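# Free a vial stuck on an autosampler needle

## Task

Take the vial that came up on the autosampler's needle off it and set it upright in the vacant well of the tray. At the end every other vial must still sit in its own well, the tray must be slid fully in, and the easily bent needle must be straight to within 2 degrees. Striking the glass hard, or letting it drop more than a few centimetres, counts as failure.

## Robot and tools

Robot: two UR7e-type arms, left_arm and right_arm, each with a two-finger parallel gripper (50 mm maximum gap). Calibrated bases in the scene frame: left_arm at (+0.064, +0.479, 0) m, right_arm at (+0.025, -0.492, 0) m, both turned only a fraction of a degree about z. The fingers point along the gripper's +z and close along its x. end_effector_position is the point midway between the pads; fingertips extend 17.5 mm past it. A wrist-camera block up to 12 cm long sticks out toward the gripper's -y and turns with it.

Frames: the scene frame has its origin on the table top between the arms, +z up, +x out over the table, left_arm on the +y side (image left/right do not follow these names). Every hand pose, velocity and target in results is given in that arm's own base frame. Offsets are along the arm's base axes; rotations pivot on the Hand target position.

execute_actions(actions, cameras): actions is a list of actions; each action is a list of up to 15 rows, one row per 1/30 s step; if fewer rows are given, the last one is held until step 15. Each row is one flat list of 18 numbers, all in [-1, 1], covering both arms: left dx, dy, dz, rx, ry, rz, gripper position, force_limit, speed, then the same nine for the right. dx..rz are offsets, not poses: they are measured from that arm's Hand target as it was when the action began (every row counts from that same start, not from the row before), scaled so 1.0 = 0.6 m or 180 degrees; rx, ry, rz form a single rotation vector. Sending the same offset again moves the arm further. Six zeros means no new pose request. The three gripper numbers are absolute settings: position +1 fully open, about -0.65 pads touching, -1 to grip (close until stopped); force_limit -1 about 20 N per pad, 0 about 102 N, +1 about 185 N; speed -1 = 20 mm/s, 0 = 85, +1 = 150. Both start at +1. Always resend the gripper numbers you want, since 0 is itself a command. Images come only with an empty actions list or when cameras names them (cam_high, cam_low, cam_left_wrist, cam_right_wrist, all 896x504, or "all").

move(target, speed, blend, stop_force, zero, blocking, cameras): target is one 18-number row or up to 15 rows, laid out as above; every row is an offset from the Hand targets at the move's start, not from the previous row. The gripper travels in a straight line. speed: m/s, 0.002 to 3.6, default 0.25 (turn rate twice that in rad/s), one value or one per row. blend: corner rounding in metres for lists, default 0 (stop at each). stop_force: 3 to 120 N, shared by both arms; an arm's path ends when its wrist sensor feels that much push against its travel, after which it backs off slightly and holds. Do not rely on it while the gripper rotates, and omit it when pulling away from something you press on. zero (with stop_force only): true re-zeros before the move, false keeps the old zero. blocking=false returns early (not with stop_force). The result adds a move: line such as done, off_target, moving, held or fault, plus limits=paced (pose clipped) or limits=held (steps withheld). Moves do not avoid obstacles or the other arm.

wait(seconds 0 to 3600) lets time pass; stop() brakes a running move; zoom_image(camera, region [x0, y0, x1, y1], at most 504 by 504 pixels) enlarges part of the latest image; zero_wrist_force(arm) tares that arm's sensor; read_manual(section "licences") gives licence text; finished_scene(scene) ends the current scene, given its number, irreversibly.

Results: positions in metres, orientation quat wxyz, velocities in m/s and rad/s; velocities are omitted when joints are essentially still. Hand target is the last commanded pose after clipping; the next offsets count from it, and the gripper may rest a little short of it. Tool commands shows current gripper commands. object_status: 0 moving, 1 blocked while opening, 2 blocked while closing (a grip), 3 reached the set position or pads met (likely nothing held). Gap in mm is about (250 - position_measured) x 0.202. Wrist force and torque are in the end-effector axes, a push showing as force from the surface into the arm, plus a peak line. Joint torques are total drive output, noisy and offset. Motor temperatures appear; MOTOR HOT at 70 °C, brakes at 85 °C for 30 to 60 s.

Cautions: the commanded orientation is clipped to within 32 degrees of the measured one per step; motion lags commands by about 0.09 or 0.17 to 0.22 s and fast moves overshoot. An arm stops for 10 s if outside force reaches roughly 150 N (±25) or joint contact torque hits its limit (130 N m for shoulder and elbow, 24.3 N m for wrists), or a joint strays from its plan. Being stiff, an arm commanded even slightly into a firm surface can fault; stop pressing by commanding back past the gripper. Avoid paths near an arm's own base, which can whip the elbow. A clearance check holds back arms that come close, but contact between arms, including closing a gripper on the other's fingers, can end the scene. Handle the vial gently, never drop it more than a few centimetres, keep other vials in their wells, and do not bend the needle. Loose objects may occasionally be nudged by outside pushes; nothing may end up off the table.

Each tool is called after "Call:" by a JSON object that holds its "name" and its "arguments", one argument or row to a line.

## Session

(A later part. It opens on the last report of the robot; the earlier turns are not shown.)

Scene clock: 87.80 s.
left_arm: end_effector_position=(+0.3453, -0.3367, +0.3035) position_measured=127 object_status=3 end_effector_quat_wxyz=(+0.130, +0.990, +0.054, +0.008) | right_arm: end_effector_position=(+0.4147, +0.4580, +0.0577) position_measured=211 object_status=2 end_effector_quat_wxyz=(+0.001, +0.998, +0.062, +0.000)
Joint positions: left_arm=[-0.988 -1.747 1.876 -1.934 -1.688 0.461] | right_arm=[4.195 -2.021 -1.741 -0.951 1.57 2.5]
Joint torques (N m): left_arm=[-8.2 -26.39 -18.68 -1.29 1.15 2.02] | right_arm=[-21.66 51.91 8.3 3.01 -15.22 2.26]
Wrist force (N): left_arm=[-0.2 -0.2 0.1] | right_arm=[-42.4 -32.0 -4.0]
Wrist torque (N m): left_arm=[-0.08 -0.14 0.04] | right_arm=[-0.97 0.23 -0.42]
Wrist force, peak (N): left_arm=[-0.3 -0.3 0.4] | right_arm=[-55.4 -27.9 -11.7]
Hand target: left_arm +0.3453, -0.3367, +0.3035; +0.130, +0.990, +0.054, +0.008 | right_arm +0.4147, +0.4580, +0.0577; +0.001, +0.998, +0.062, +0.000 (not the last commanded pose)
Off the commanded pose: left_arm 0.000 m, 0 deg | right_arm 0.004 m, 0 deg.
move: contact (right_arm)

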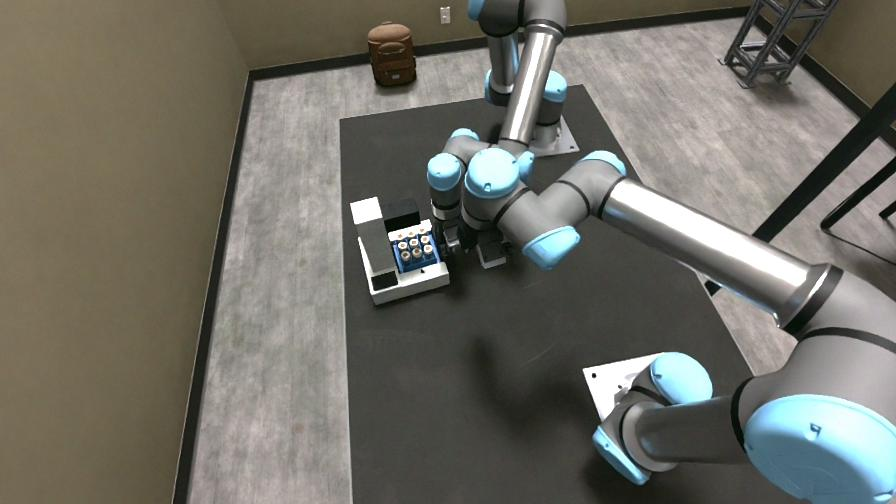

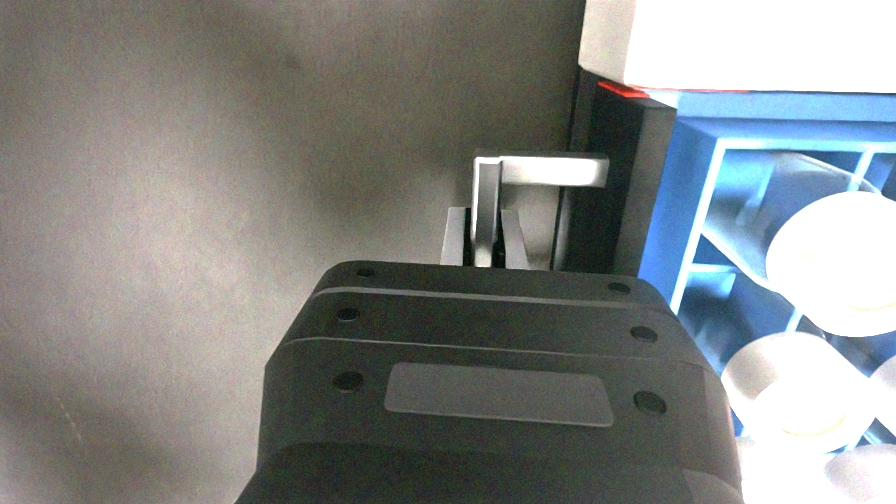

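Call:
{"name": "move", "arguments": {
  "target": [0,0,0,0,0,0,0.165,-1,-1,0,0,0,0,0,0,0.14,-1,-1]
}}

Call:
{"name": "move", "arguments": {
  "target": [
    [0,0,0,0,0,0,0.165,-1,-1,0,0,0.25,0,0,0,0.14,-1,-1],
    [0,0,0,0,0,0,0.165,-1,-1,-0.15,-0.4,0.3,0,0,0,0.14,-1,-1]
  ],
  "speed": 0.25,
  "blend": [0.03,0],
  "cameras": ["cam_high","cam_low","cam_right_wrist"]
}}

Call:
{"name": "zoom_image", "arguments": {
  "camera": "cam_high",
  "region": [340, 170, 520, 320]
}}

Scene clock: 89.20 s.
left_arm: end_effector_position=(+0.3453, -0.3367, +0.3035) position_measured=127 object_status=3 end_effector_quat_wxyz=(+0.130, +0.990, +0.054, +0.008) | right_arm: end_effector_position=(+0.4147, +0.4580, +0.0577) position_measured=132 object_status=3 end_effector_quat_wxyz=(+0.001, +0.998, +0.062, +0.000)
Joint positions: left_arm=[-0.988 -1.747 1.876 -1.934 -1.688 0.461] | right_arm=[4.194 -2.021 -1.741 -0.951 1.57 2.5]
Joint torques (N m): left_arm=[-8.12 -26.55 -18.48 -1.32 1.09 2.15] | right_arm=[8.06 52.15 11.73 1.57 2.68 0.67]
Wrist force (N): left_arm=[-0.1 -0.3 0.0] | right_arm=[0.0 -0.8 1.3]
Wrist torque (N m): left_arm=[-0.09 -0.17 0.04] | right_arm=[-0.16 -0.11 -0.12]
Wrist force, peak (N): left_arm=[-0.4 -0.4 0.3] | right_arm=[-42.3 -31.8 -4.2]
Hand target: left_arm +0.3453, -0.3367, +0.3035; +0.130, +0.990, +0.054, +0.008 | right_arm +0.4147, +0.4580, +0.0577; +0.001, +0.998, +0.062, +0.000
Off the commanded pose: left_arm 0.000 m, 0 deg | right_arm 0.000 m, 0 deg.
move: done

Scene clock: 91.33 s.
left_arm: end_effector_position=(+0.3453, -0.3367, +0.3035) position_measured=127 object_status=3 end_effector_quat_wxyz=(+0.130, +0.990, +0.054, +0.008) | right_arm: end_effector_position=(+0.3248, +0.2181, +0.2377) position_measured=132 object_status=3 end_effector_quat_wxyz=(+0.001, +0.998, +0.062, +0.000)
Joint positions: left_arm=[-0.988 -1.747 1.876 -1.934 -1.688 0.461] | right_arm=[4.082 -1.292 -2.04 -1.382 1.569 2.387]
Joint torques (N m): left_arm=[-8.49 -26.32 -18.56 -1.27 1.1 2.06] | right_arm=[0.69 27.03 24.63 2.24 -2.82 1.11]
Wrist force (N): left_arm=[-0.1 -0.1 0.0] | right_arm=[0.8 -0.6 0.9]
Wrist torque (N m): left_arm=[-0.07 -0.16 0.04] | right_arm=[-0.11 -0.27 -0.16]
Wrist force, peak (N): left_arm=[-0.4 -0.3 0.4] | right_arm=[0.7 -0.7 4.9]
Hand target: left_arm +0.3453, -0.3367, +0.3035; +0.130, +0.990, +0.054, +0.008 | right_arm +0.3247, +0.2180, +0.2377; +0.001, +0.998, +0.062, +0.000
Off the commanded pose: left_arm 0.000 m, 0 deg | right_arm 0.000 m, 0 deg.
move: done

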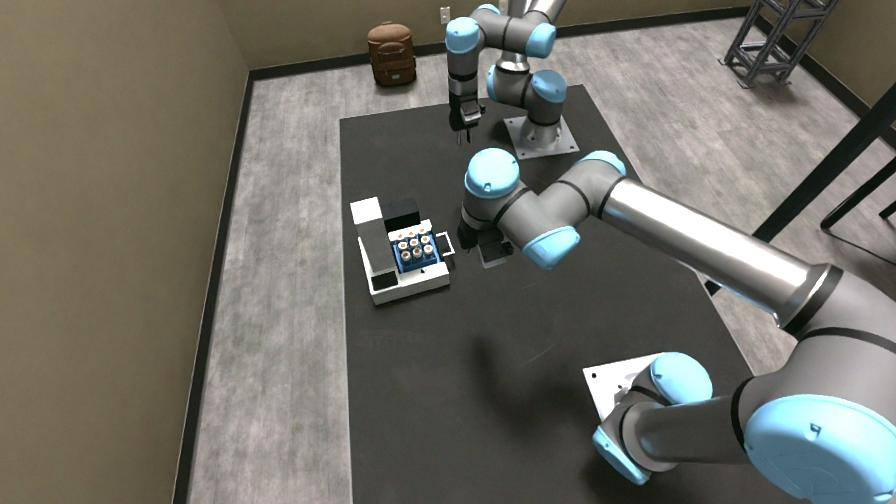

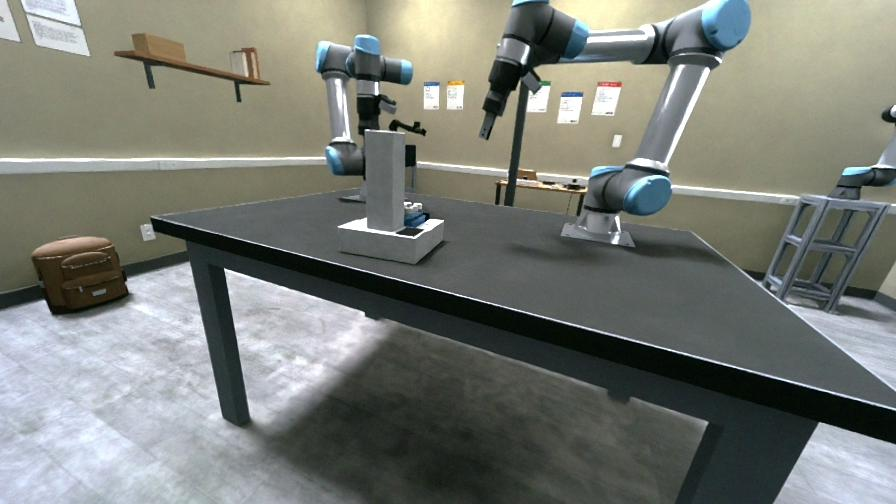

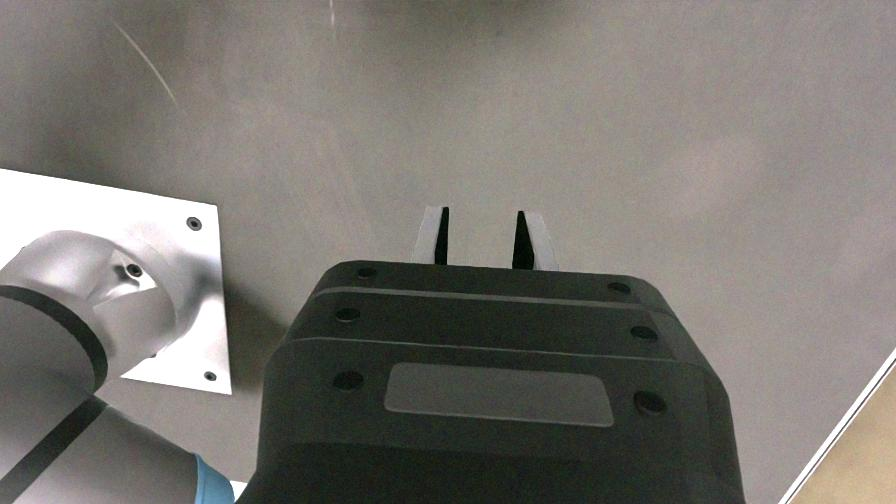

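Scaled by 2.800 from the camera's image (finer frame: 1280x720).

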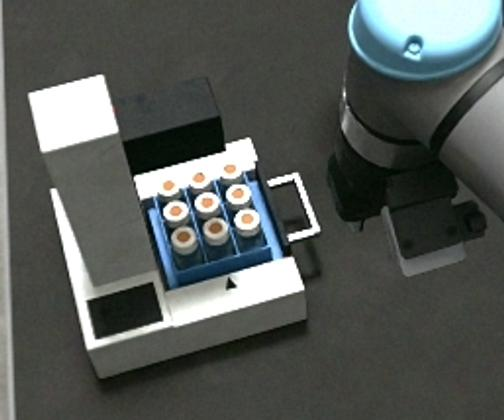

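Call:
{"name": "finished_scene", "arguments": {
  "scene": 2
}}

The scene is finished: the task was done.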